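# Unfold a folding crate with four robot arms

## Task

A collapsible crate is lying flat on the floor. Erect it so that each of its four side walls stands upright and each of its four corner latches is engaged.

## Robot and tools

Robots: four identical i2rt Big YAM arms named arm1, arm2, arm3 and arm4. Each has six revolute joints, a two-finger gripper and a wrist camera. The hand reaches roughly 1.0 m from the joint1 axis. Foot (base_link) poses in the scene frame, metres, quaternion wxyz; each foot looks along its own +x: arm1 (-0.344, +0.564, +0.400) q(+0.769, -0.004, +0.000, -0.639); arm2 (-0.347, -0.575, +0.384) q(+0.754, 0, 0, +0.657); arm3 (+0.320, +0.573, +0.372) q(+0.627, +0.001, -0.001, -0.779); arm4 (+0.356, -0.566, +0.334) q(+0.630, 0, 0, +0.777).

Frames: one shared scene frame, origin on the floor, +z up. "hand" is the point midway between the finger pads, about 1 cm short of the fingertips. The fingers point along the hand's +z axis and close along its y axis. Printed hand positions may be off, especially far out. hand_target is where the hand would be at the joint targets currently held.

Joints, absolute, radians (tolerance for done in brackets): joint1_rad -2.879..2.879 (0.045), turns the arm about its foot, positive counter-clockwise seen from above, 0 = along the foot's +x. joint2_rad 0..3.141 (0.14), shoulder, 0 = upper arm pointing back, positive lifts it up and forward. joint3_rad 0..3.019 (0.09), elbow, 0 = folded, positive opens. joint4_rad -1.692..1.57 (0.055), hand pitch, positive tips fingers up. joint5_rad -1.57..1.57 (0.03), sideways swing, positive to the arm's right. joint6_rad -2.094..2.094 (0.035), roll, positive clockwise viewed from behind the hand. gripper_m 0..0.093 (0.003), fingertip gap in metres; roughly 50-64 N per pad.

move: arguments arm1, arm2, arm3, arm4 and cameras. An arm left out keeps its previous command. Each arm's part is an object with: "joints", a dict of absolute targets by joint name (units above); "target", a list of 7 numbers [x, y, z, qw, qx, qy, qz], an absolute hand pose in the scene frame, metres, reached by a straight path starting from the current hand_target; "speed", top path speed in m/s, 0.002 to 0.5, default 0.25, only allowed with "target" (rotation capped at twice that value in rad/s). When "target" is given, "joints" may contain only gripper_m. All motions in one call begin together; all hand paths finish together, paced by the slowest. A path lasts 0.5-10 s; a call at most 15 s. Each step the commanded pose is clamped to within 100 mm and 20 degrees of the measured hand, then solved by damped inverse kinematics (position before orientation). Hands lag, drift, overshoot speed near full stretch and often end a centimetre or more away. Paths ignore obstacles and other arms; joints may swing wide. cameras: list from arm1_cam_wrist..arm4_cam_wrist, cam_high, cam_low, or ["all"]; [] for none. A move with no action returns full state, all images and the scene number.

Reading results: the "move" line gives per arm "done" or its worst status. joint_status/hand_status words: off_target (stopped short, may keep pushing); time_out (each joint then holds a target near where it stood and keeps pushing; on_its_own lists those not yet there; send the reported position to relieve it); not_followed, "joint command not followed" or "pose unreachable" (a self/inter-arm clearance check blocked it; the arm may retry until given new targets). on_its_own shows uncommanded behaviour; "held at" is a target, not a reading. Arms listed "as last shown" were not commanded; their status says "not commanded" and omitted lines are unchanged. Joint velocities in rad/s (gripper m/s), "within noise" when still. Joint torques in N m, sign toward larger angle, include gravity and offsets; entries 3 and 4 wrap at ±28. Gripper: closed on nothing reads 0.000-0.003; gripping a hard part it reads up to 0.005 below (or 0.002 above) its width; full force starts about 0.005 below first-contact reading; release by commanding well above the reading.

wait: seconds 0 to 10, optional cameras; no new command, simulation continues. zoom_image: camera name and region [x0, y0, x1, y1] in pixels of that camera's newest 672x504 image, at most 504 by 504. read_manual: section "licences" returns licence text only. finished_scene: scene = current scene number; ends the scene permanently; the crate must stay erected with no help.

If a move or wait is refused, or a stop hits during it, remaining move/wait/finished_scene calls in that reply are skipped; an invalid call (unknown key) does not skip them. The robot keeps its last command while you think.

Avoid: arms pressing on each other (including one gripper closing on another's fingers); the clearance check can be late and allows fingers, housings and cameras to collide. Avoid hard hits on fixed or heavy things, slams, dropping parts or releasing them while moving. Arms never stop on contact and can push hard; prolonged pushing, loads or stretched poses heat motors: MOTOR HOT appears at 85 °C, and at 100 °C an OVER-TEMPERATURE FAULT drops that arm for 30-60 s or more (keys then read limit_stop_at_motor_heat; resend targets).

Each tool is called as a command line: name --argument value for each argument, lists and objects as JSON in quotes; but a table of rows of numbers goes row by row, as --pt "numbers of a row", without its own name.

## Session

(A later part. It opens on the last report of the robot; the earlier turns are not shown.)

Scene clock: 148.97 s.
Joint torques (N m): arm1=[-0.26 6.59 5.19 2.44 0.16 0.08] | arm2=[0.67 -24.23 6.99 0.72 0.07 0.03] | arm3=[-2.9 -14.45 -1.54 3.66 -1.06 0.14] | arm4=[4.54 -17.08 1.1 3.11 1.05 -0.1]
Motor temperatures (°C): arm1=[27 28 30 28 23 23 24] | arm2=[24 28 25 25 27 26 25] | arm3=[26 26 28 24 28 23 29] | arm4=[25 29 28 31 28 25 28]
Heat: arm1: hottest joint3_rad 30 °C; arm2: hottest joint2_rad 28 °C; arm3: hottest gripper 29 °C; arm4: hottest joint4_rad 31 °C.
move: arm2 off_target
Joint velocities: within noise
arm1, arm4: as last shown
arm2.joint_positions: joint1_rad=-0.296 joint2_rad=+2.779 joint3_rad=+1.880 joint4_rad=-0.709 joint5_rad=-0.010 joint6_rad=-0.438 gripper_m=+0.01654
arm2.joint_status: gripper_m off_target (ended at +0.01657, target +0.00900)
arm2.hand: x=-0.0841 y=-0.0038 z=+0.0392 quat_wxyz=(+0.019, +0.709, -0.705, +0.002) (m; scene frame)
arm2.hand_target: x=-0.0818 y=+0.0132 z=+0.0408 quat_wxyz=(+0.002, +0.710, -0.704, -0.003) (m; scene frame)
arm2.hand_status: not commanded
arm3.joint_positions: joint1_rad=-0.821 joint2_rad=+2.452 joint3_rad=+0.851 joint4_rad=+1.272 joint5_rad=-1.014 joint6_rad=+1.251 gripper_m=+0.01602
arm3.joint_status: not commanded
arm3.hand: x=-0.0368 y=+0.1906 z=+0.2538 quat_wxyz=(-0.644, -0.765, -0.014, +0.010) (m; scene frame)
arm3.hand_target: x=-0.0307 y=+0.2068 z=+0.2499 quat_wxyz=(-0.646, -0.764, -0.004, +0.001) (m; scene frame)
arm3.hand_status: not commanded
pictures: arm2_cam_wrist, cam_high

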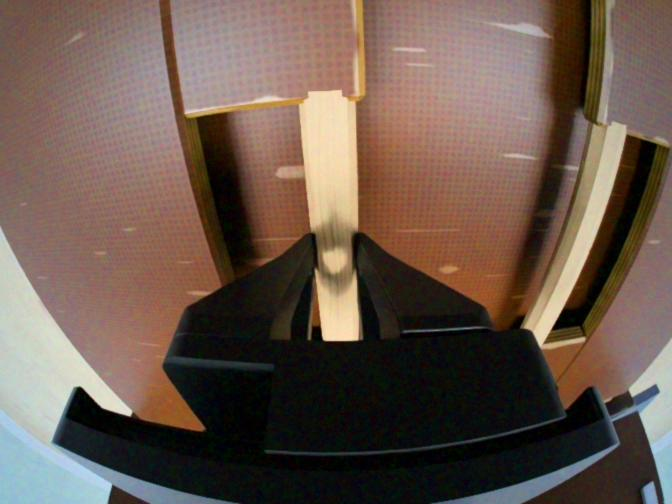

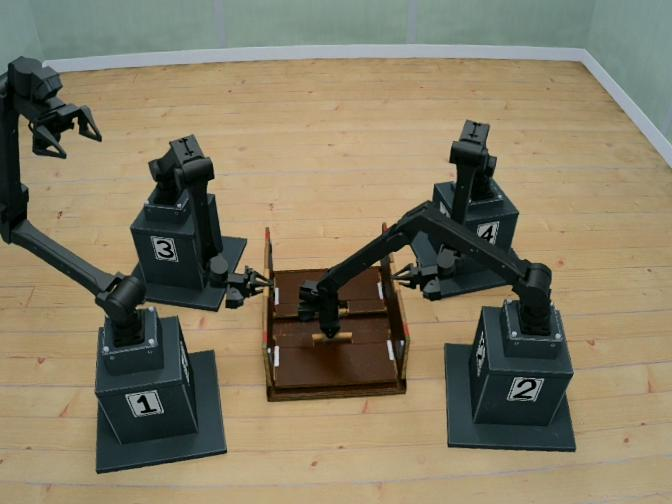

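move --arm2 '{"target":[-0.099,0.013,0.125,-0.0923,0.701,-0.701,0.0923],"speed":0.08,"joints":{"gripper_m":0.005}}' --cameras '["arm2_cam_wrist","cam_high","cam_low"]'

Scene clock: 155.67 s.
Joint torques (N m): arm1=[-0.03 6.89 5.05 2.39 0.17 0.11] | arm2=[1.26 -28.16 4.21 0.42 0.38 0.26] | arm3=[-2.73 -14.15 -1.54 3.47 -1.06 0.13] | arm4=[4.54 -17.14 1.09 3.11 1.05 -0.1]
Motor temperatures (°C): arm1=[27 28 30 28 23 23 24] | arm2=[24 28 25 25 27 26 25] | arm3=[26 26 28 24 29 23 29] | arm4=[25 29 28 31 28 25 28]
Heat: arm1: hottest joint3_rad 30 °C; arm2: hottest joint2_rad 28 °C; arm3: hottest joint5_rad 29 °C; arm4: hottest joint4_rad 31 °C.
move: arm2 off_target
Joint velocities: within noise
arm1, arm3: as last shown
arm2.joint_positions: joint1_rad=-0.213 joint2_rad=+2.618 joint3_rad=+1.682 joint4_rad=-0.584 joint5_rad=+0.241 joint6_rad=-0.366 gripper_m=+0.01652
arm2.joint_status: gripper_m off_target (ended at +0.01651, target +0.00500)
arm2.hand: x=-0.0935 y=-0.0043 z=+0.0956 quat_wxyz=(-0.074, +0.705, -0.698, +0.099) (m; scene frame)
arm2.hand_target: x=-0.0955 y=+0.0145 z=+0.1240 quat_wxyz=(-0.095, +0.699, -0.702, +0.091) (m; scene frame)
arm2.hand_status: off_target (0.035 m and 2.3 deg from the pose sent, 0.089 m and 16.5 deg at the start)
arm4.joint_positions: joint1_rad=+0.915 joint2_rad=+2.331 joint3_rad=+0.836 joint4_rad=+1.045 joint5_rad=+1.100 joint6_rad=-1.164 gripper_m=+0.01683
arm4.joint_status: not commanded
arm4.hand: x=-0.0259 y=-0.2099 z=+0.2451 quat_wxyz=(-0.633, +0.774, -0.008, +0.006) (m; scene frame)
arm4.hand_target: x=-0.0327 y=-0.2244 z=+0.2549 quat_wxyz=(-0.643, +0.766, -0.001, +0.000) (m; scene frame)
arm4.hand_status: not commanded
pictures: arm2_cam_wrist, cam_high, cam_low

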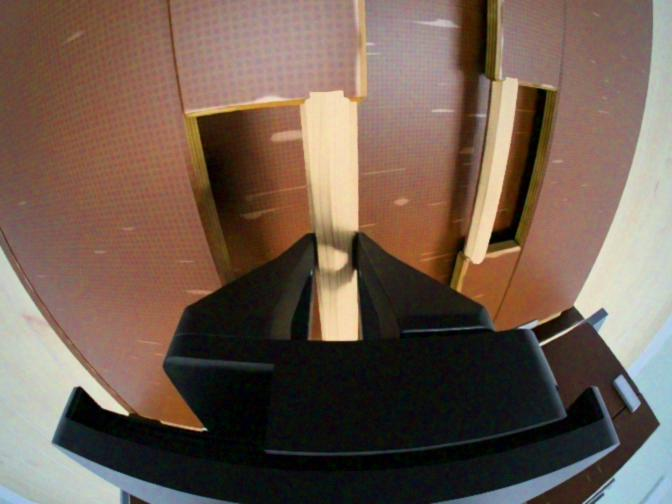

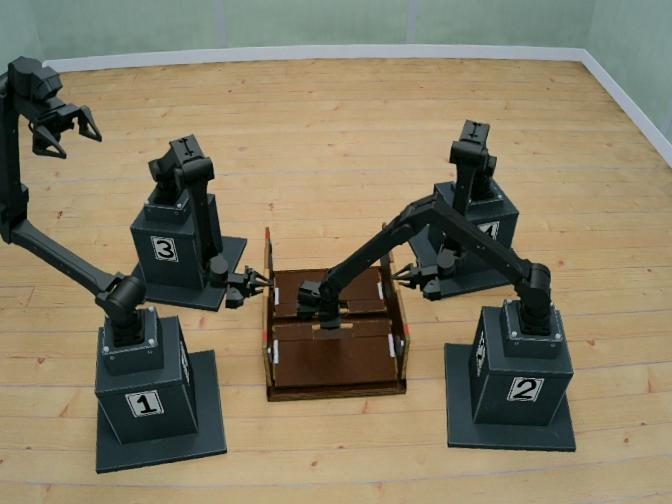

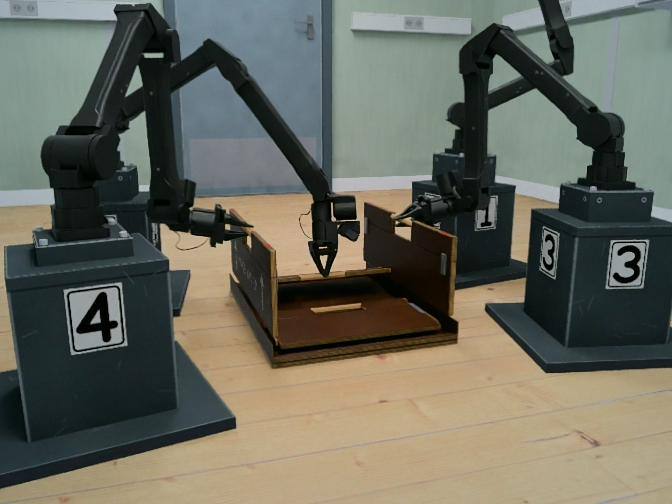

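move --arm2 '{"target":[-0.138,0.014,0.205,-0.183,0.683,-0.683,0.183],"speed":0.1}' --cameras '["arm2_cam_wrist","cam_high","cam_low"]'

Scene clock: 159.07 s.
Joint torques (N m): arm1=[-0.15 6.71 5.07 2.48 0.15 0.11] | arm2=[1.49 -28.16 4.63 -0.28 0.18 0.25] | arm3=[-3.02 -14.27 -1.48 3.62 -1.08 0.16] | arm4=[4.54 -17.08 1.1 3.11 1.05 -0.1]
Motor temperatures (°C): arm1=[27 28 30 28 23 23 24] | arm2=[24 28 25 25 27 26 25] | arm3=[26 26 27 24 29 23 29] | arm4=[25 29 28 31 28 25 28]
Heat: arm1: hottest joint3_rad 30 °C; arm2: hottest joint2_rad 28 °C; arm3: hottest joint5_rad 29 °C; arm4: hottest joint4_rad 31 °C.
move: arm2 off_target
Joint velocities: within noise
arm1, arm3, arm4: as last shown
arm2.joint_positions: joint1_rad=-0.085 joint2_rad=+2.464 joint3_rad=+1.533 joint4_rad=-0.567 joint5_rad=+0.516 joint6_rad=-0.254 gripper_m=+0.01654
arm2.joint_status: not commanded
arm2.hand: x=-0.1299 y=-0.0047 z=+0.1682 quat_wxyz=(-0.163, +0.688, -0.678, +0.199) (m; scene frame)
arm2.hand_target: x=-0.1370 y=+0.0147 z=+0.2041 quat_wxyz=(-0.183, +0.683, -0.683, +0.184) (m; scene frame)
arm2.hand_status: off_target (0.042 m and 3.0 deg from the pose sent, 0.120 m and 16.1 deg at the start)
pictures: arm2_cam_wrist, cam_high, cam_low

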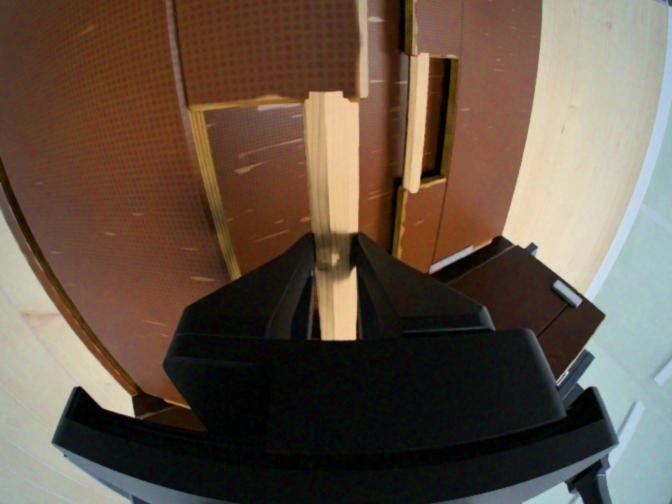

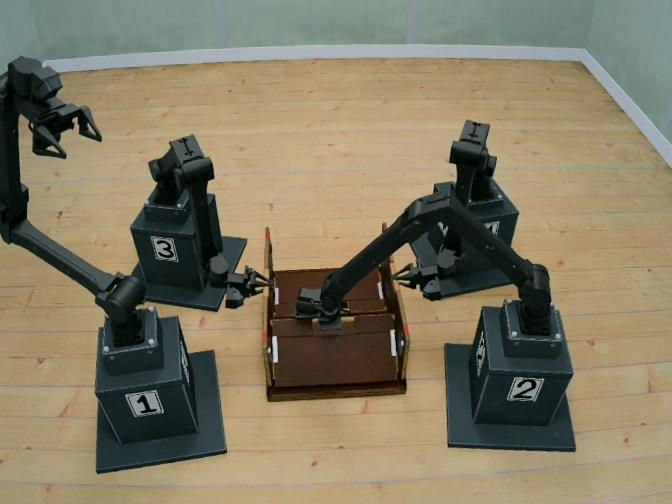

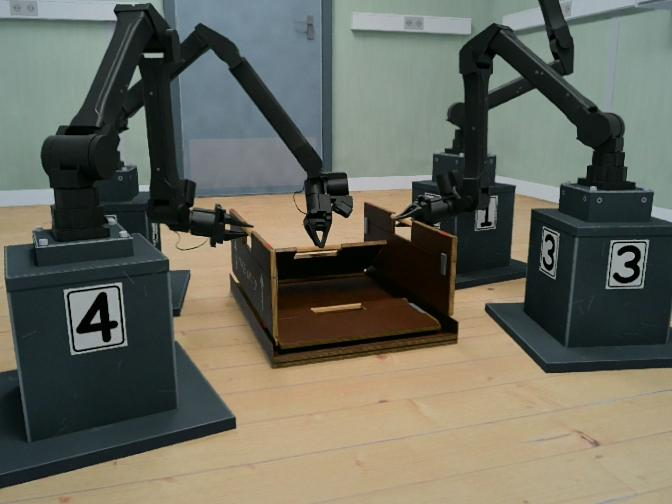

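move --arm2 '{"target":[-0.208,0.014,0.256,-0.2418,0.6645,-0.6645,0.2418],"speed":0.1}' --cameras '["cam_high","cam_low"]'

Scene clock: 162.43 s.
Joint torques (N m): arm1=[0.03 7.47 5.08 2.54 0.16 0.09] | arm2=[2.26 -27.16 5.18 -0.28 0.07 0.26] | arm3=[-2.9 -13.74 -1.54 3.51 -1.04 0.16] | arm4=[4.54 -17.14 1.1 3.11 1.05 -0.1]
Motor temperatures (°C): arm1=[27 28 31 28 23 23 24] | arm2=[24 29 25 25 27 26 25] | arm3=[26 26 27 24 29 23 29] | arm4=[25 29 28 31 29 25 28]
Heat: arm1: hottest joint3_rad 31 °C; arm2: hottest joint2_rad 29 °C; arm3: hottest joint5_rad 29 °C; arm4: hottest joint4_rad 31 °C.
move: arm2 off_target
Joint velocities: within noise
arm1.joint_positions: joint1_rad=-0.585 joint2_rad=+0.467 joint3_rad=+1.640 joint4_rad=-1.554 joint5_rad=+0.191 joint6_rad=-0.040 gripper_m=+0.09396
arm1.joint_status: not commanded
arm1.hand: x=-0.4062 y=+0.4986 z=+1.0234 quat_wxyz=(-0.233, -0.706, -0.424, +0.517) (m; scene frame)
arm1.hand_target: x=-0.4048 y=+0.5020 z=+1.0297 quat_wxyz=(-0.238, -0.702, -0.420, +0.523) (m; scene frame)
arm1.hand_status: not commanded
arm2.joint_positions: joint1_rad=+0.063 joint2_rad=+2.381 joint3_rad=+1.484 joint4_rad=-0.689 joint5_rad=+0.712 joint6_rad=-0.084 gripper_m=+0.01613
arm2.joint_status: not commanded
arm2.hand: x=-0.1901 y=-0.0070 z=+0.2225 quat_wxyz=(-0.221, +0.668, -0.657, +0.270) (m; scene frame)
arm2.hand_target: x=-0.2053 y=+0.0126 z=+0.2552 quat_wxyz=(-0.241, +0.665, -0.663, +0.247) (m; scene frame)
arm2.hand_status: off_target (0.043 m and 4.1 deg from the pose sent, 0.119 m and 10.7 deg at the start)
arm3, arm4: as last shown
pictures: cam_high, cam_low

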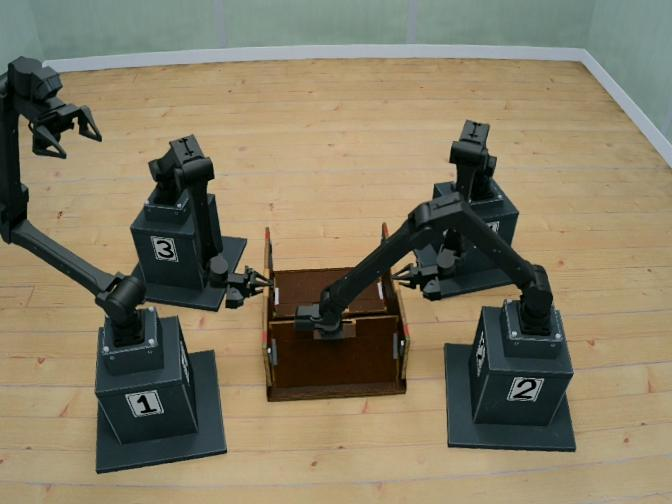

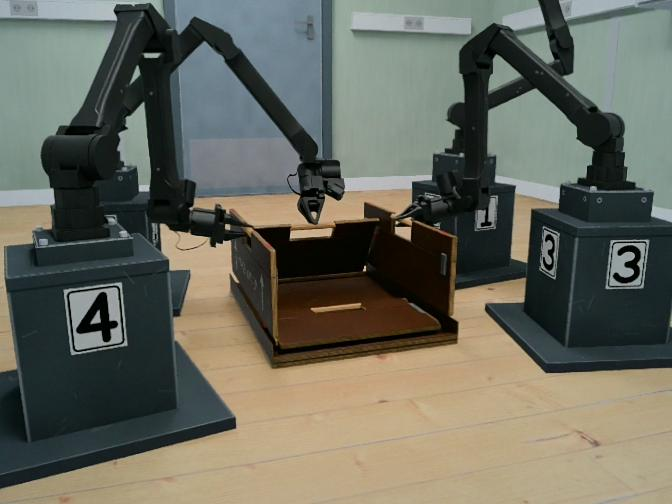

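move --arm2 '{"target":[-0.278,0.014,0.28,-0.2418,0.6645,-0.6645,0.2418],"speed":0.1}' --cameras '["cam_high","cam_low","arm2_cam_wrist"]'

Scene clock: 164.83 s.
Joint torques (N m): arm1=[-0.32 7.18 5.22 2.47 0.16 0.11] | arm2=[1.61 -25.05 6.95 -0.17 0.11 0.21] | arm3=[-2.78 -13.57 -1.35 3.73 -1.04 0.12] | arm4=[4.54 -17.08 1.09 3.11 1.05 -0.1]
Motor temperatures (°C): arm1=[27 28 31 28 23 23 24] | arm2=[24 29 25 25 27 26 25] | arm3=[26 26 27 24 29 23 29] | arm4=[25 29 28 31 29 25 28]
Heat: arm1: hottest joint3_rad 31 °C; arm2: hottest joint2_rad 29 °C; arm3: hottest joint5_rad 29 °C; arm4: hottest joint4_rad 31 °C.
move: arm2 off_target
Joint velocities: within noise
arm1, arm3, arm4: as last shown
arm2.joint_positions: joint1_rad=+0.192 joint2_rad=+2.326 joint3_rad=+1.484 joint4_rad=-0.849 joint5_rad=+0.703 joint6_rad=+0.079 gripper_m=+0.01302
arm2.joint_status: not commanded
arm2.on_its_own: gripper_m moved -0.00311 toward your old target +0.00500
arm2.hand: x=-0.2647 y=-0.0092 z=+0.2539 quat_wxyz=(-0.222, +0.669, -0.656, +0.269) (m; scene frame)
arm2.hand_target: x=-0.2776 y=+0.0135 z=+0.2801 quat_wxyz=(-0.241, +0.665, -0.664, +0.243) (m; scene frame)
arm2.hand_status: off_target (0.037 m and 4.0 deg from the pose sent, 0.107 m and 4.1 deg at the start)
pictures: arm2_cam_wrist, cam_high, cam_low

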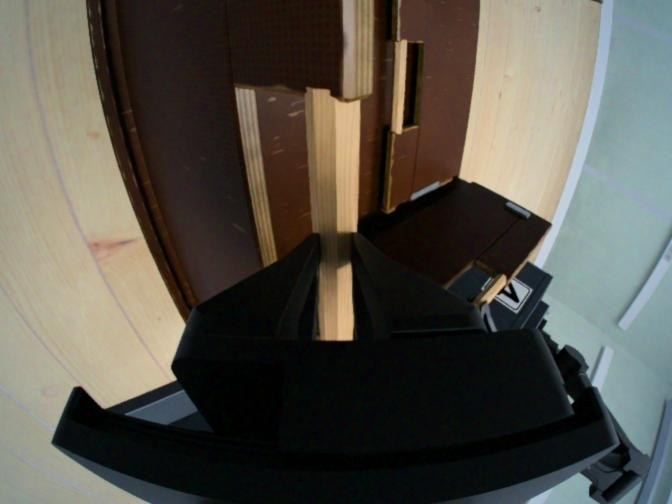

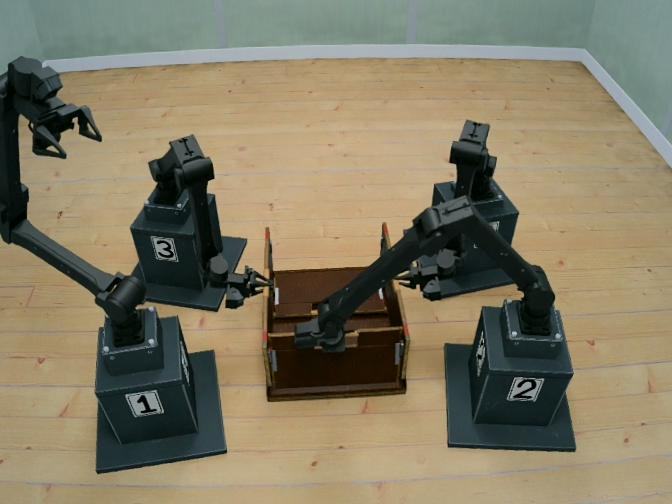

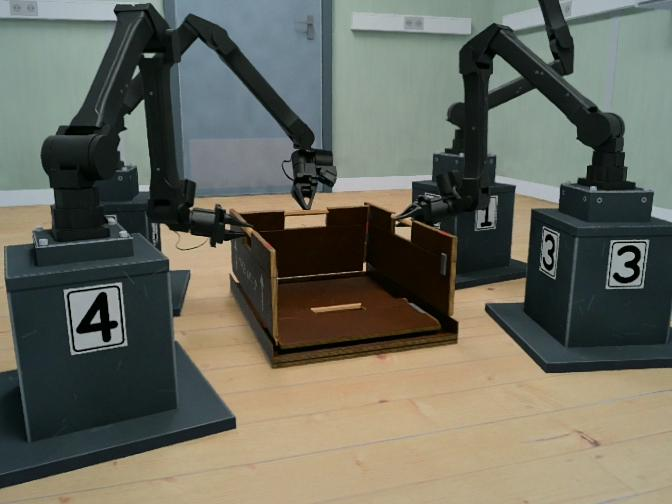

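move --arm2 '{"target":[-0.325,0.014,0.266,-0.2418,0.6645,-0.6645,0.2418],"speed":0.06}' --cameras '["cam_high","cam_low","arm2_cam_wrist"]'

Scene clock: 167.53 s.
Joint torques (N m): arm1=[0.15 6.42 5.03 2.5 0.22 0.05] | arm2=[-0.44 -21.66 7.36 -0.09 0.35 0.14] | arm3=[-2.96 -14.04 -1.48 3.55 -1.08 0.14] | arm4=[4.54 -17.14 1.09 3.12 1.05 -0.1]
Motor temperatures (°C): arm1=[27 28 31 28 23 23 24] | arm2=[24 29 25 25 27 26 25] | arm3=[26 26 27 24 29 23 29] | arm4=[25 29 28 31 29 25 28]
Heat: arm1: hottest joint3_rad 31 °C; arm2: hottest joint2_rad 29 °C; arm3: hottest joint5_rad 29 °C; arm4: hottest joint4_rad 31 °C.
move: arm2 off_target
Joint velocities: within noise
arm1, arm3, arm4: as last shown
arm2.joint_positions: joint1_rad=+0.297 joint2_rad=+2.329 joint3_rad=+1.524 joint4_rad=-0.913 joint5_rad=+0.685 joint6_rad=+0.188 gripper_m=+0.00517
arm2.joint_status: not commanded
arm2.on_its_own: gripper_m moved -0.00785 to your old target +0.00500
arm2.hand: x=-0.3282 y=+0.0008 z=+0.2612 quat_wxyz=(-0.235, +0.673, -0.656, +0.249) (m; scene frame)
arm2.hand_target: x=-0.3296 y=+0.0136 z=+0.2648 quat_wxyz=(-0.241, +0.667, -0.663, +0.240) (m; scene frame)
arm2.hand_status: off_target (0.014 m and 1.8 deg from the pose sent, 0.066 m and 4.0 deg at the start)
pictures: arm2_cam_wrist, cam_high, cam_low

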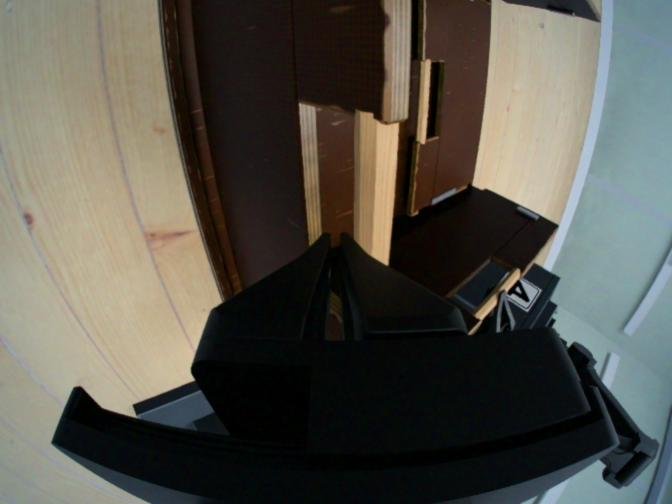

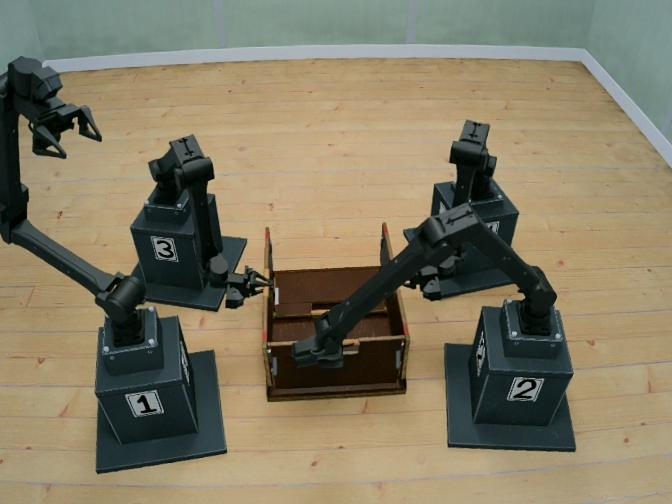

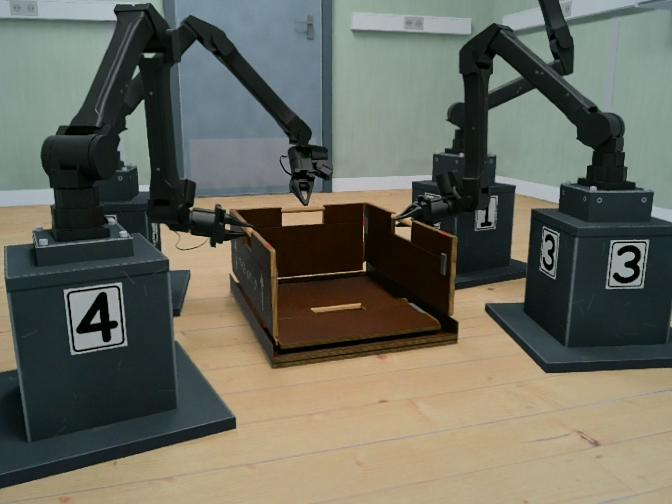

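zoom_image --camera "cam_high" --region '[240, 210, 430, 420]'

zoom_image --camera "cam_low" --region '[220, 160, 470, 370]'

zoom_image --camera "arm2_cam_wrist" --region '[150, 0, 600, 350]'

Scaled by 2.400 from the camera's 672x504 image, which has a finer 960x720 frame.

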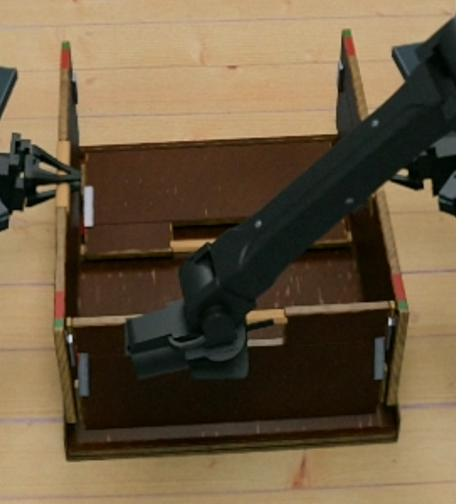

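Scaled by 2.016 from the camera's 672x504 image, which has a finer 960x720 frame.

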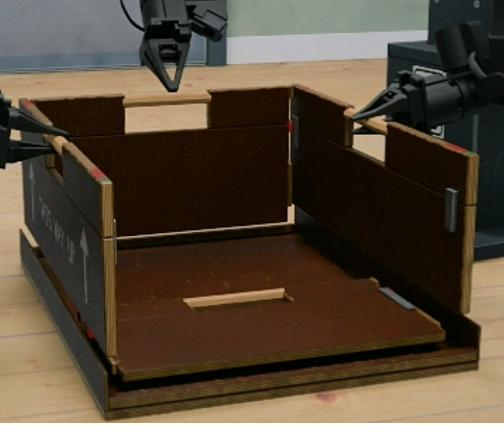

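Scaled by 1.120 from the camera's 672x504 image, which has a finer 960x720 frame.

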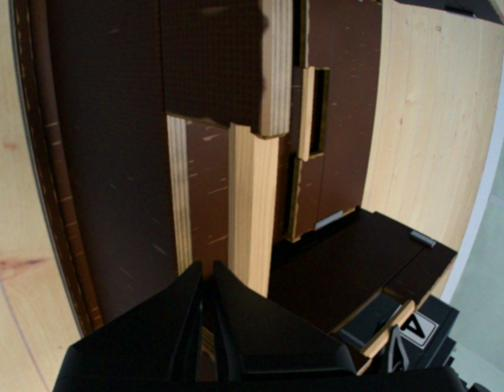

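move --arm2 '{"target":[-0.31,0.014,0.35,-0.1305,0.695,-0.695,0.1305],"speed":0.2,"joints":{"gripper_m":0.0}}'

move --arm2 '{"target":[-0.21,0.014,0.345,0,0.7071,-0.7071,0],"speed":0.2}'

move --arm2 '{"target":[-0.21,0.014,0.255,0,0.7071,-0.7071,0],"speed":0.2}' --cameras '["cam_high","cam_low","arm2_cam_wrist"]'

Scene clock: 177.10 s.
Joint torques (N m): arm1=[0.15 6.36 5.18 2.47 0.16 0.09] | arm2=[-0.32 -23.53 6.53 -0.08 0.16 -0.08] | arm3=[-2.55 -14.15 -1.58 3.66 -1.05 0.13] | arm4=[4.54 -17.14 1.1 3.12 1.05 -0.1]
Motor temperatures (°C): arm1=[27 28 31 28 23 23 24] | arm2=[24 30 25 25 27 26 25] | arm3=[26 26 27 24 29 23 29] | arm4=[25 29 28 31 29 25 28]
Heat: arm1: hottest joint3_rad 31 °C; arm2: hottest joint2_rad 30 °C; arm3: hottest joint5_rad 29 °C; arm4: hottest joint4_rad 31 °C.
move: arm2 off_target
Joint velocities: within noise
arm1, arm3, arm4: as last shown
arm2.joint_positions: joint1_rad=+0.181 joint2_rad=+2.142 joint3_rad=+1.506 joint4_rad=-0.972 joint5_rad=+0.372 joint6_rad=+0.057 gripper_m=+0.00068
arm2.joint_status: all done
arm2.hand: x=-0.3089 y=+0.0092 z=+0.3337 quat_wxyz=(-0.125, +0.693, -0.697, +0.138) (m; scene frame)
arm2.hand_target: x=-0.3096 y=+0.0149 z=+0.3497 quat_wxyz=(-0.131, +0.695, -0.695, +0.129) (m; scene frame)
arm2.hand_status: off_target (0.017 m and 1.1 deg from the pose sent, 0.092 m and 18.8 deg at the start)
pictures: none

Scene clock: 178.93 s.
Joint torques (N m): arm1=[0.44 6.36 5.16 2.4 0.18 0.09] | arm2=[0.62 -22.36 8.81 -0.1 -0.13 -0.15] | arm3=[-2.73 -14.1 -1.5 3.6 -1.06 0.15] | arm4=[4.54 -17.14 1.1 3.11 1.05 -0.1]
Motor temperatures (°C): arm1=[27 28 31 28 23 23 24] | arm2=[24 30 26 25 27 26 25] | arm3=[26 26 27 24 29 23 29] | arm4=[25 29 28 31 29 25 28]
Heat: arm1: hottest joint3_rad 31 °C; arm2: hottest joint2_rad 30 °C; arm3: hottest joint5_rad 29 °C; arm4: hottest joint4_rad 31 °C.
move: arm2 off_target
Joint velocities: within noise
arm1, arm3, arm4: as last shown
arm2.joint_positions: joint1_rad=-0.089 joint2_rad=+2.140 joint3_rad=+1.525 joint4_rad=-0.992 joint5_rad=+0.005 joint6_rad=-0.209 gripper_m=+0.00068
arm2.joint_status: not commanded
arm2.hand: x=-0.2142 y=-0.0039 z=+0.3290 quat_wxyz=(+0.013, +0.701, -0.713, +0.012) (m; scene frame)
arm2.hand_target: x=-0.2120 y=+0.0139 z=+0.3455 quat_wxyz=(-0.002, +0.705, -0.709, +0.001) (m; scene frame)
arm2.hand_status: off_target (0.024 m and 2.2 deg from the pose sent, 0.100 m and 21.5 deg at the start)
pictures: none

Scene clock: 180.20 s.
Joint torques (N m): arm1=[-0.15 6.83 5.12 2.5 0.16 0.08] | arm2=[-0.97 -22.77 6.79 0.65 -0.13 -0.14] | arm3=[-3.37 -13.86 -1.43 3.73 -1.08 0.15] | arm4=[4.54 -17.14 1.1 3.11 1.05 -0.1]
Motor temperatures (°C): arm1=[27 28 31 28 23 23 24] | arm2=[24 30 26 25 27 26 25] | arm3=[26 26 27 24 29 23 29] | arm4=[25 29 28 31 29 25 28]
Heat: arm1: hottest joint3_rad 31 °C; arm2: hottest joint2_rad 30 °C; arm3: hottest joint5_rad 29 °C; arm4: hottest joint4_rad 31 °C.
move: arm2 off_target
Joint velocities: within noise
arm1, arm4: as last shown
arm2.joint_positions: joint1_rad=-0.094 joint2_rad=+2.286 joint3_rad=+1.525 joint4_rad=-0.852 joint5_rad=+0.002 joint6_rad=-0.217 gripper_m=+0.00068
arm2.joint_status: not commanded
arm2.hand: x=-0.2117 y=-0.0030 z=+0.2451 quat_wxyz=(+0.017, +0.702, -0.711, +0.012) (m; scene frame)
arm2.hand_target: x=-0.2077 y=+0.0119 z=+0.2547 quat_wxyz=(+0.001, +0.705, -0.709, +0.000) (m; scene frame)
arm2.hand_status: off_target (0.020 m and 2.5 deg from the pose sent, 0.076 m and 2.2 deg at the start)
arm3.joint_positions: joint1_rad=-0.821 joint2_rad=+2.452 joint3_rad=+0.851 joint4_rad=+1.272 joint5_rad=-1.014 joint6_rad=+1.251 gripper_m=+0.01602
arm3.joint_status: not commanded
arm3.hand: x=-0.0368 y=+0.1906 z=+0.2538 quat_wxyz=(-0.644, -0.765, -0.014, +0.010) (m; scene frame)
arm3.hand_target: x=-0.0307 y=+0.2068 z=+0.2499 quat_wxyz=(-0.646, -0.764, -0.004, +0.001) (m; scene frame)
arm3.hand_status: not commanded
pictures: arm2_cam_wrist, cam_high, cam_low

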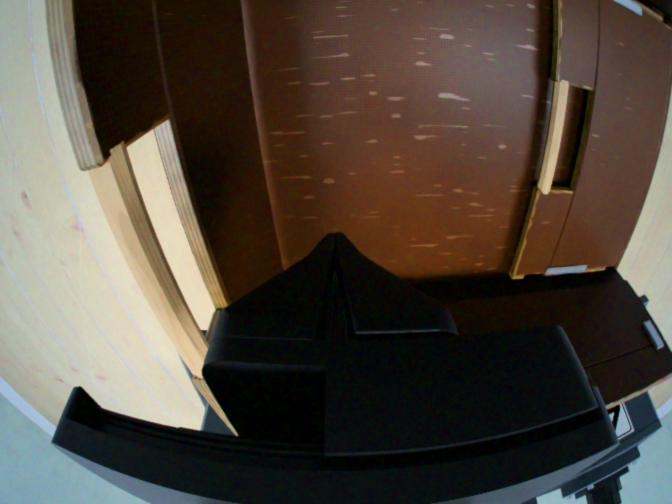

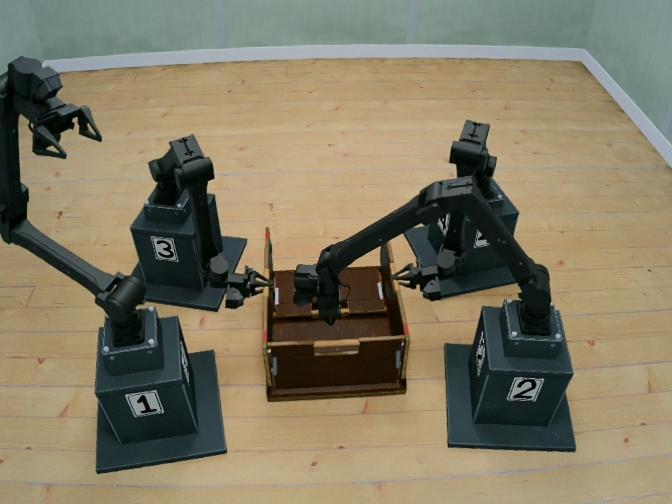

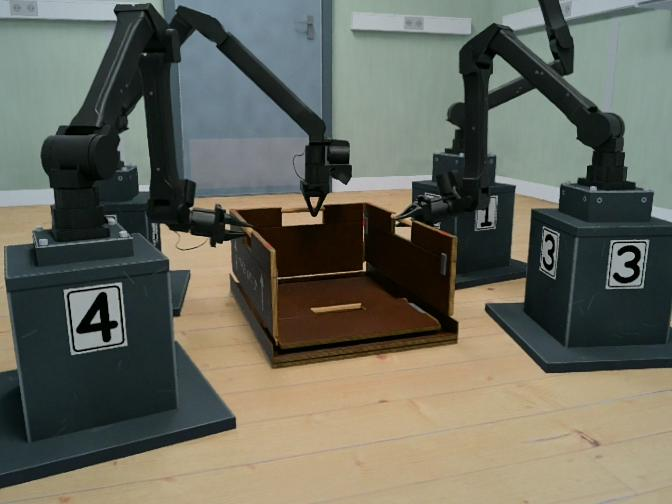

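move --arm2 '{"target":[-0.290,0.012,0.245,0,0.7071,-0.7071,0],"speed":0.08}' --cameras '["cam_high","cam_low","arm2_cam_wrist"]'

zoom_image --camera "cam_high" --region '[240, 210, 430, 420]'

Scene clock: 182.93 s.
Joint torques (N m): arm1=[-0.15 6.53 5.26 2.51 0.22 0.1] | arm2=[0.79 -23.59 5.34 0.72 -0.11 0.08] | arm3=[-2.37 -14.51 -1.51 3.63 -1.06 0.12] | arm4=[4.6 -17.08 1.09 3.11 1.05 -0.1]
Motor temperatures (°C): arm1=[27 28 31 28 23 23 24] | arm2=[24 30 26 25 27 26 25] | arm3=[26 26 27 24 29 23 29] | arm4=[25 29 27 31 29 25 28]
Heat: arm1: hottest joint3_rad 31 °C; arm2: hottest joint2_rad 30 °C; arm3: hottest joint5_rad 29 °C; arm4: hottest joint4_rad 31 °C.
move: arm2 off_target
Joint velocities: within noise
arm1, arm3: as last shown
arm2.joint_positions: joint1_rad=+0.026 joint2_rad=+2.286 joint3_rad=+1.492 joint4_rad=-0.806 joint5_rad=+0.004 joint6_rad=-0.116 gripper_m=+0.00068
arm2.joint_status: not commanded
arm2.hand: x=-0.2813 y=+0.0030 z=+0.2357 quat_wxyz=(+0.010, +0.709, -0.705, +0.011) (m; scene frame)
arm2.hand_target: x=-0.2867 y=+0.0123 z=+0.2453 quat_wxyz=(-0.001, +0.709, -0.705, +0.000) (m; scene frame)
arm2.hand_status: off_target (0.016 m and 1.7 deg from the pose sent, 0.080 m and 2.5 deg at the start)
arm4.joint_positions: joint1_rad=+0.915 joint2_rad=+2.331 joint3_rad=+0.837 joint4_rad=+1.045 joint5_rad=+1.100 joint6_rad=-1.164 gripper_m=+0.01683
arm4.joint_status: not commanded
arm4.hand: x=-0.0265 y=-0.2096 z=+0.2454 quat_wxyz=(-0.634, +0.774, -0.008, +0.005) (m; scene frame)
arm4.hand_target: x=-0.0333 y=-0.2242 z=+0.2552 quat_wxyz=(-0.643, +0.766, -0.001, +0.000) (m; scene frame)
arm4.hand_status: not commanded
pictures: arm2_cam_wrist, cam_high, cam_low

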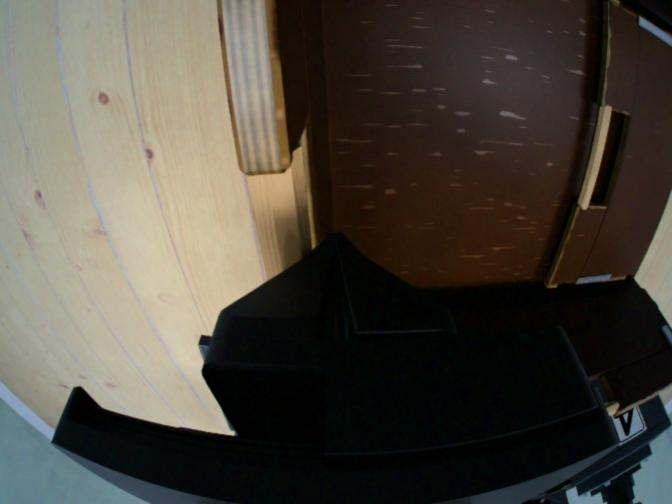

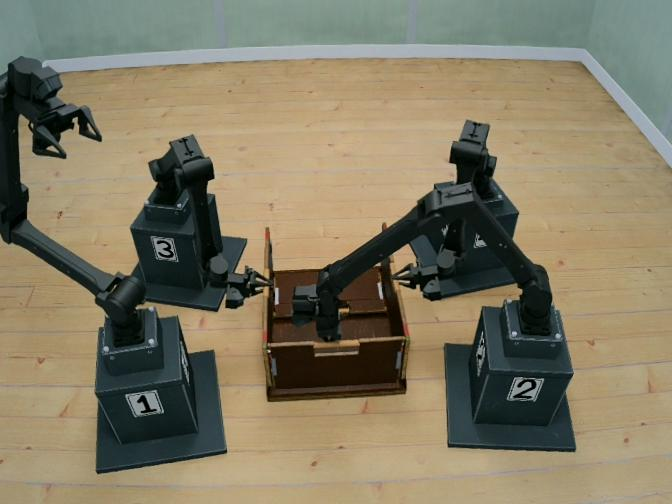

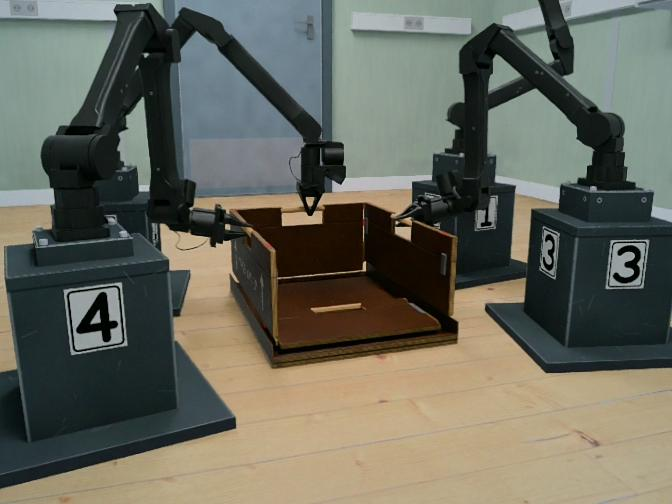

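Scaled by 2.400 from the camera's 672x504 image, which has a finer 960x720 frame.

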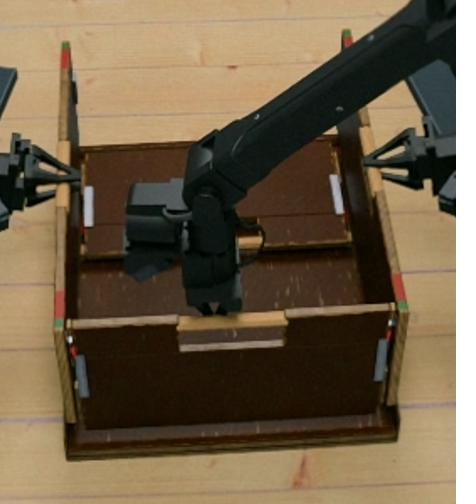

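move --arm2 '{"target":[-0.330,0.012,0.245,0,0.7071,-0.7071,0],"speed":0.06}' --cameras '["cam_high","cam_low","arm2_cam_wrist"]'

zoom_image --camera "cam_high" --region '[240, 210, 430, 420]'

zoom_image --camera "cam_low" --region '[220, 160, 470, 370]'

Scene clock: 186.90 s.
Joint torques (N m): arm1=[0.09 6.65 5.15 2.47 0.18 0.09] | arm2=[6.48 -23.77 4.83 0.62 -1.02 0.16] | arm3=[-2.67 -13.51 -1.54 3.54 -1.07 0.13] | arm4=[4.54 -17.14 1.09 3.12 1.05 -0.1]
Motor temperatures (°C): arm1=[27 28 31 28 23 23 24] | arm2=[24 30 26 25 27 26 25] | arm3=[26 26 27 24 29 23 29] | arm4=[25 29 27 31 29 25 28]
Heat: arm1: hottest joint3_rad 31 °C; arm2: hottest joint2_rad 30 °C; arm3: hottest joint5_rad 29 °C; arm4: hottest joint4_rad 31 °C.
move: arm2 off_target
Joint velocities: within noise
arm1, arm3, arm4: as last shown
arm2.joint_positions: joint1_rad=+0.034 joint2_rad=+2.283 joint3_rad=+1.484 joint4_rad=-0.795 joint5_rad=+0.025 joint6_rad=-0.051 gripper_m=+0.00068
arm2.joint_status: not commanded
arm2.hand: x=-0.2821 y=+0.0026 z=+0.2354 quat_wxyz=(+0.000, +0.689, -0.725, +0.017) (m; scene frame)
arm2.hand_target: x=-0.3285 y=+0.0106 z=+0.2445 quat_wxyz=(+0.000, +0.708, -0.707, +0.001) (m; scene frame)
arm2.hand_status: off_target (0.050 m and 3.5 deg from the pose sent, 0.050 m and 1.7 deg at the start)
pictures: arm2_cam_wrist, cam_high, cam_low

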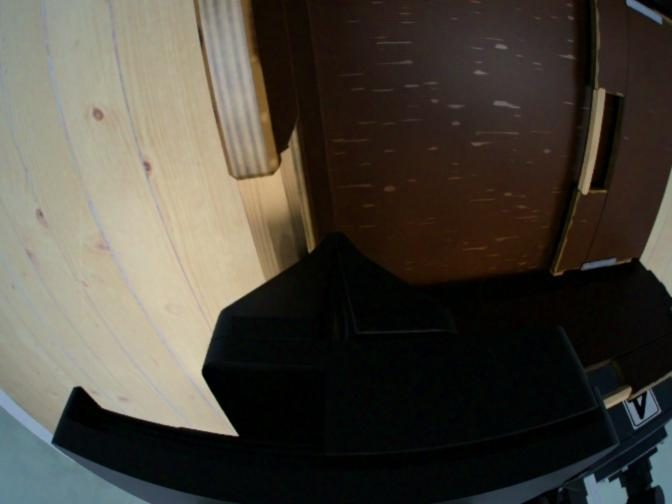

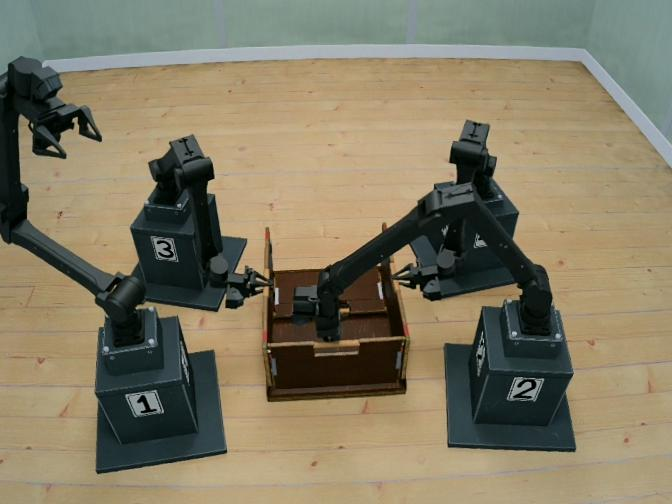

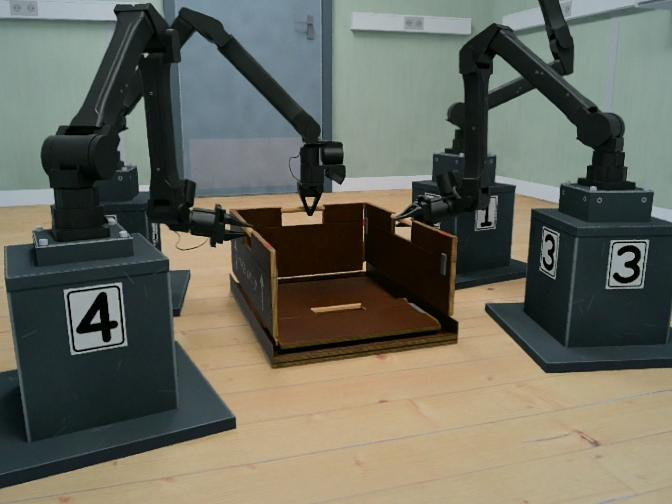

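Scaled by 2.400 from the camera's 672x504 image, which has a finer 960x720 frame.

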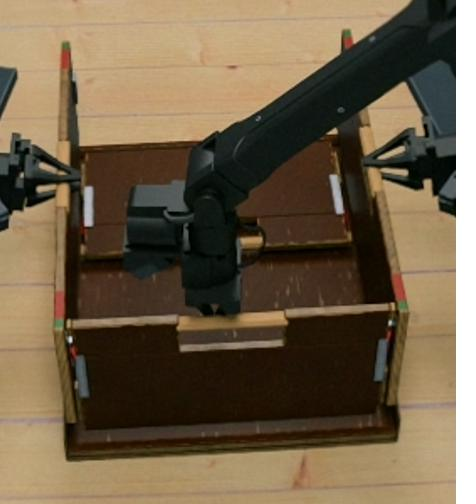

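Scaled by 2.016 from the camera's 672x504 image, which has a finer 960x720 frame.

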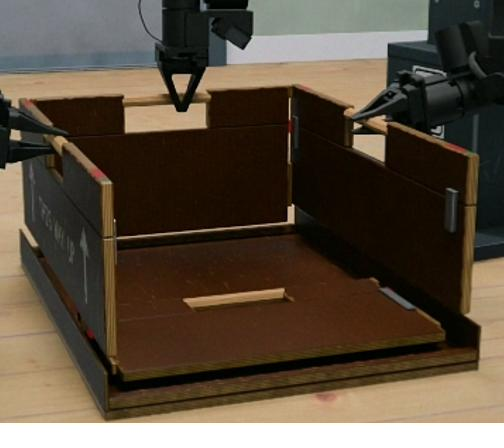

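zoom_image --camera "cam_high" --region '[255, 330, 295, 380]'

zoom_image --camera "cam_high" --region '[385, 320, 415, 380]'

zoom_image --camera "cam_low" --region '[340, 190, 390, 260]'

Scaled by 10.080 from the camera's 672x504 image, which has a finer 960x720 frame.

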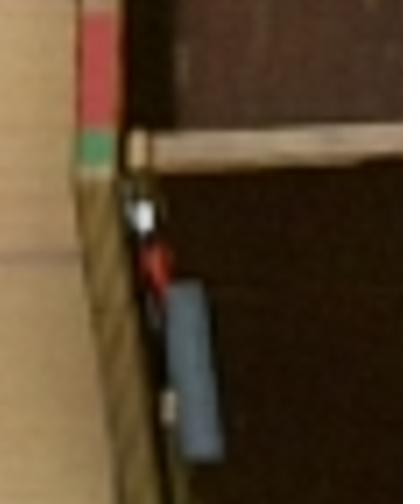

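Scaled by 8.400 from the camera's 672x504 image, which has a finer 960x720 frame.

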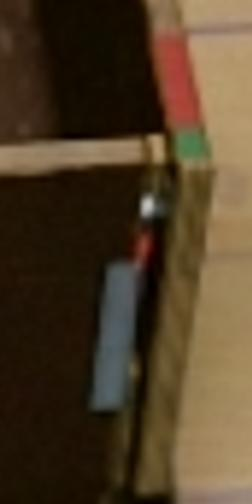

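Scaled by 7.200 from the camera's 672x504 image, which has a finer 960x720 frame.

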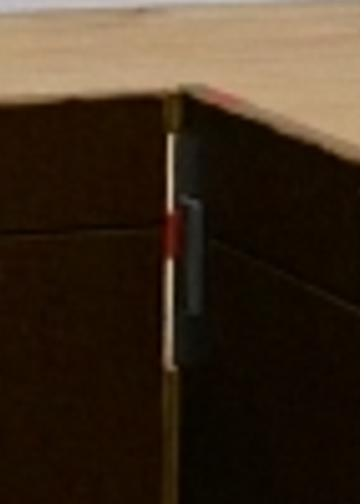

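move --arm2 '{"target":[-0.255,0.012,0.26,0,0.7071,-0.7071,0],"speed":0.1}'

move --arm2 '{"target":[-0.25,-0.02,0.38,0,0.7071,-0.7071,0],"speed":0.2}' --cameras '["cam_high","arm2_cam_wrist"]'

zoom_image --camera "arm2_cam_wrist" --region '[100, 100, 400, 350]'

Scene clock: 195.47 s.
Joint torques (N m): arm1=[0.09 7 5.11 2.45 0.18 0.05] | arm2=[0.44 -24.76 6.72 -0.1 -0.12 -0.15] | arm3=[-2.73 -13.68 -1.48 3.55 -1.06 0.13] | arm4=[4.54 -17.14 1.09 3.11 1.05 -0.1]
Motor temperatures (°C): arm1=[27 28 31 28 23 23 24] | arm2=[24 30 25 25 28 26 25] | arm3=[26 26 27 24 29 23 29] | arm4=[25 30 27 31 29 25 28]
Heat: arm1: hottest joint3_rad 31 °C; arm2: hottest joint2_rad 30 °C; arm3: hottest joint5_rad 29 °C; arm4: hottest joint4_rad 31 °C.
move: arm2 off_target
Joint velocities: within noise
arm1.joint_positions: joint1_rad=-0.585 joint2_rad=+0.467 joint3_rad=+1.640 joint4_rad=-1.554 joint5_rad=+0.191 joint6_rad=-0.040 gripper_m=+0.09396
arm1.joint_status: not commanded
arm1.hand: x=-0.4062 y=+0.4986 z=+1.0234 quat_wxyz=(-0.233, -0.706, -0.424, +0.517) (m; scene frame)
arm1.hand_target: x=-0.4048 y=+0.5020 z=+1.0297 quat_wxyz=(-0.238, -0.702, -0.420, +0.523) (m; scene frame)
arm1.hand_status: not commanded
arm2.joint_positions: joint1_rad=-0.014 joint2_rad=+2.282 joint3_rad=+1.484 joint4_rad=-0.818 joint5_rad=+0.001 joint6_rad=-0.136 gripper_m=+0.00068
arm2.joint_status: not commanded
arm2.hand: x=-0.2597 y=-0.0056 z=+0.2365 quat_wxyz=(+0.017, +0.702, -0.712, +0.014) (m; scene frame)
arm2.hand_target: x=-0.2567 y=+0.0119 z=+0.2605 quat_wxyz=(+0.000, +0.705, -0.710, -0.001) (m; scene frame)
arm2.hand_status: off_target (0.030 m and 2.7 deg from the pose sent, 0.038 m and 3.5 deg at the start)
arm3, arm4: as last shown
pictures: none

Scene clock: 196.93 s.
Joint torques (N m): arm1=[-0.15 6.83 5.29 2.52 0.19 0.09] | arm2=[0.09 -21.66 6.43 -0.05 -0.08 -0.15] | arm3=[-2.78 -13.92 -1.59 3.48 -1.06 0.11] | arm4=[4.54 -17.14 1.1 3.11 1.05 -0.1]
Motor temperatures (°C): arm1=[27 28 31 28 23 23 24] | arm2=[24 30 25 25 28 26 25] | arm3=[26 26 27 24 29 23 29] | arm4=[25 30 27 31 29 25 28]
Heat: arm1: hottest joint3_rad 31 °C; arm2: hottest joint2_rad 30 °C; arm3: hottest joint5_rad 29 °C; arm4: hottest joint4_rad 31 °C.
move: arm2 off_target
Joint velocities: within noise
arm1, arm3, arm4: as last shown
arm2.joint_positions: joint1_rad=-0.031 joint2_rad=+2.018 joint3_rad=+1.433 joint4_rad=-0.999 joint5_rad=+0.001 joint6_rad=-0.162 gripper_m=+0.00068
arm2.joint_status: not commanded
arm2.hand: x=-0.2525 y=-0.0209 z=+0.3683 quat_wxyz=(+0.005, +0.705, -0.709, +0.004) (m; scene frame)
arm2.hand_target: x=-0.2491 y=-0.0193 z=+0.3785 quat_wxyz=(+0.001, +0.706, -0.708, +0.000) (m; scene frame)
arm2.hand_status: off_target (0.012 m and 0.8 deg from the pose sent, 0.145 m and 2.7 deg at the start)
pictures: arm2_cam_wrist, cam_high

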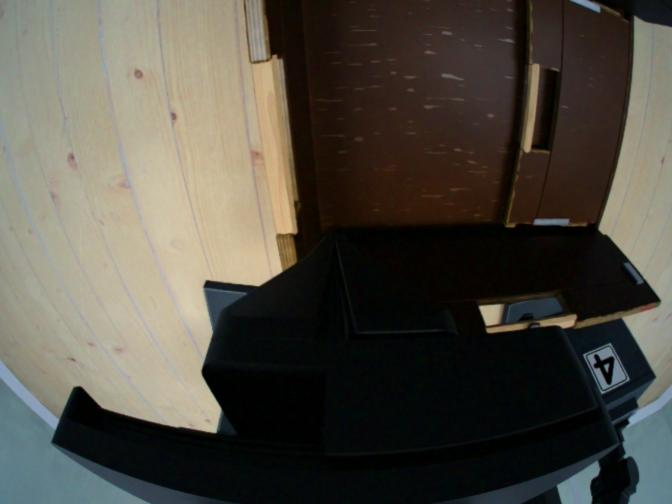

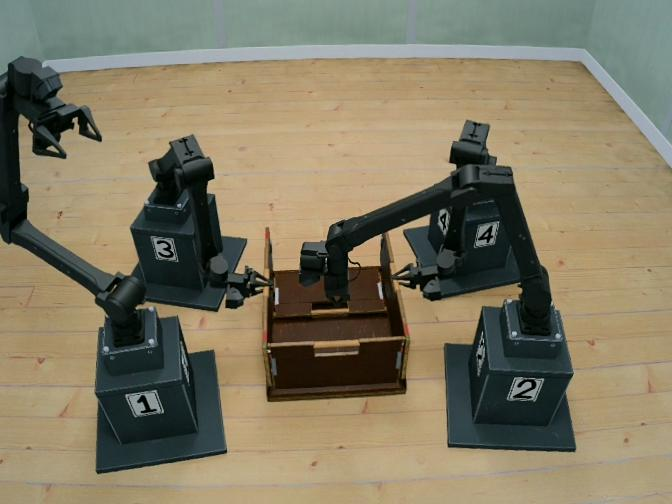

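Scaled by 1.680 from the camera's 672x504 image, which has a finer 960x720 frame.

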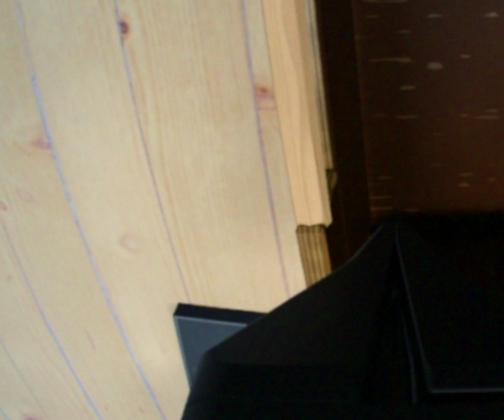

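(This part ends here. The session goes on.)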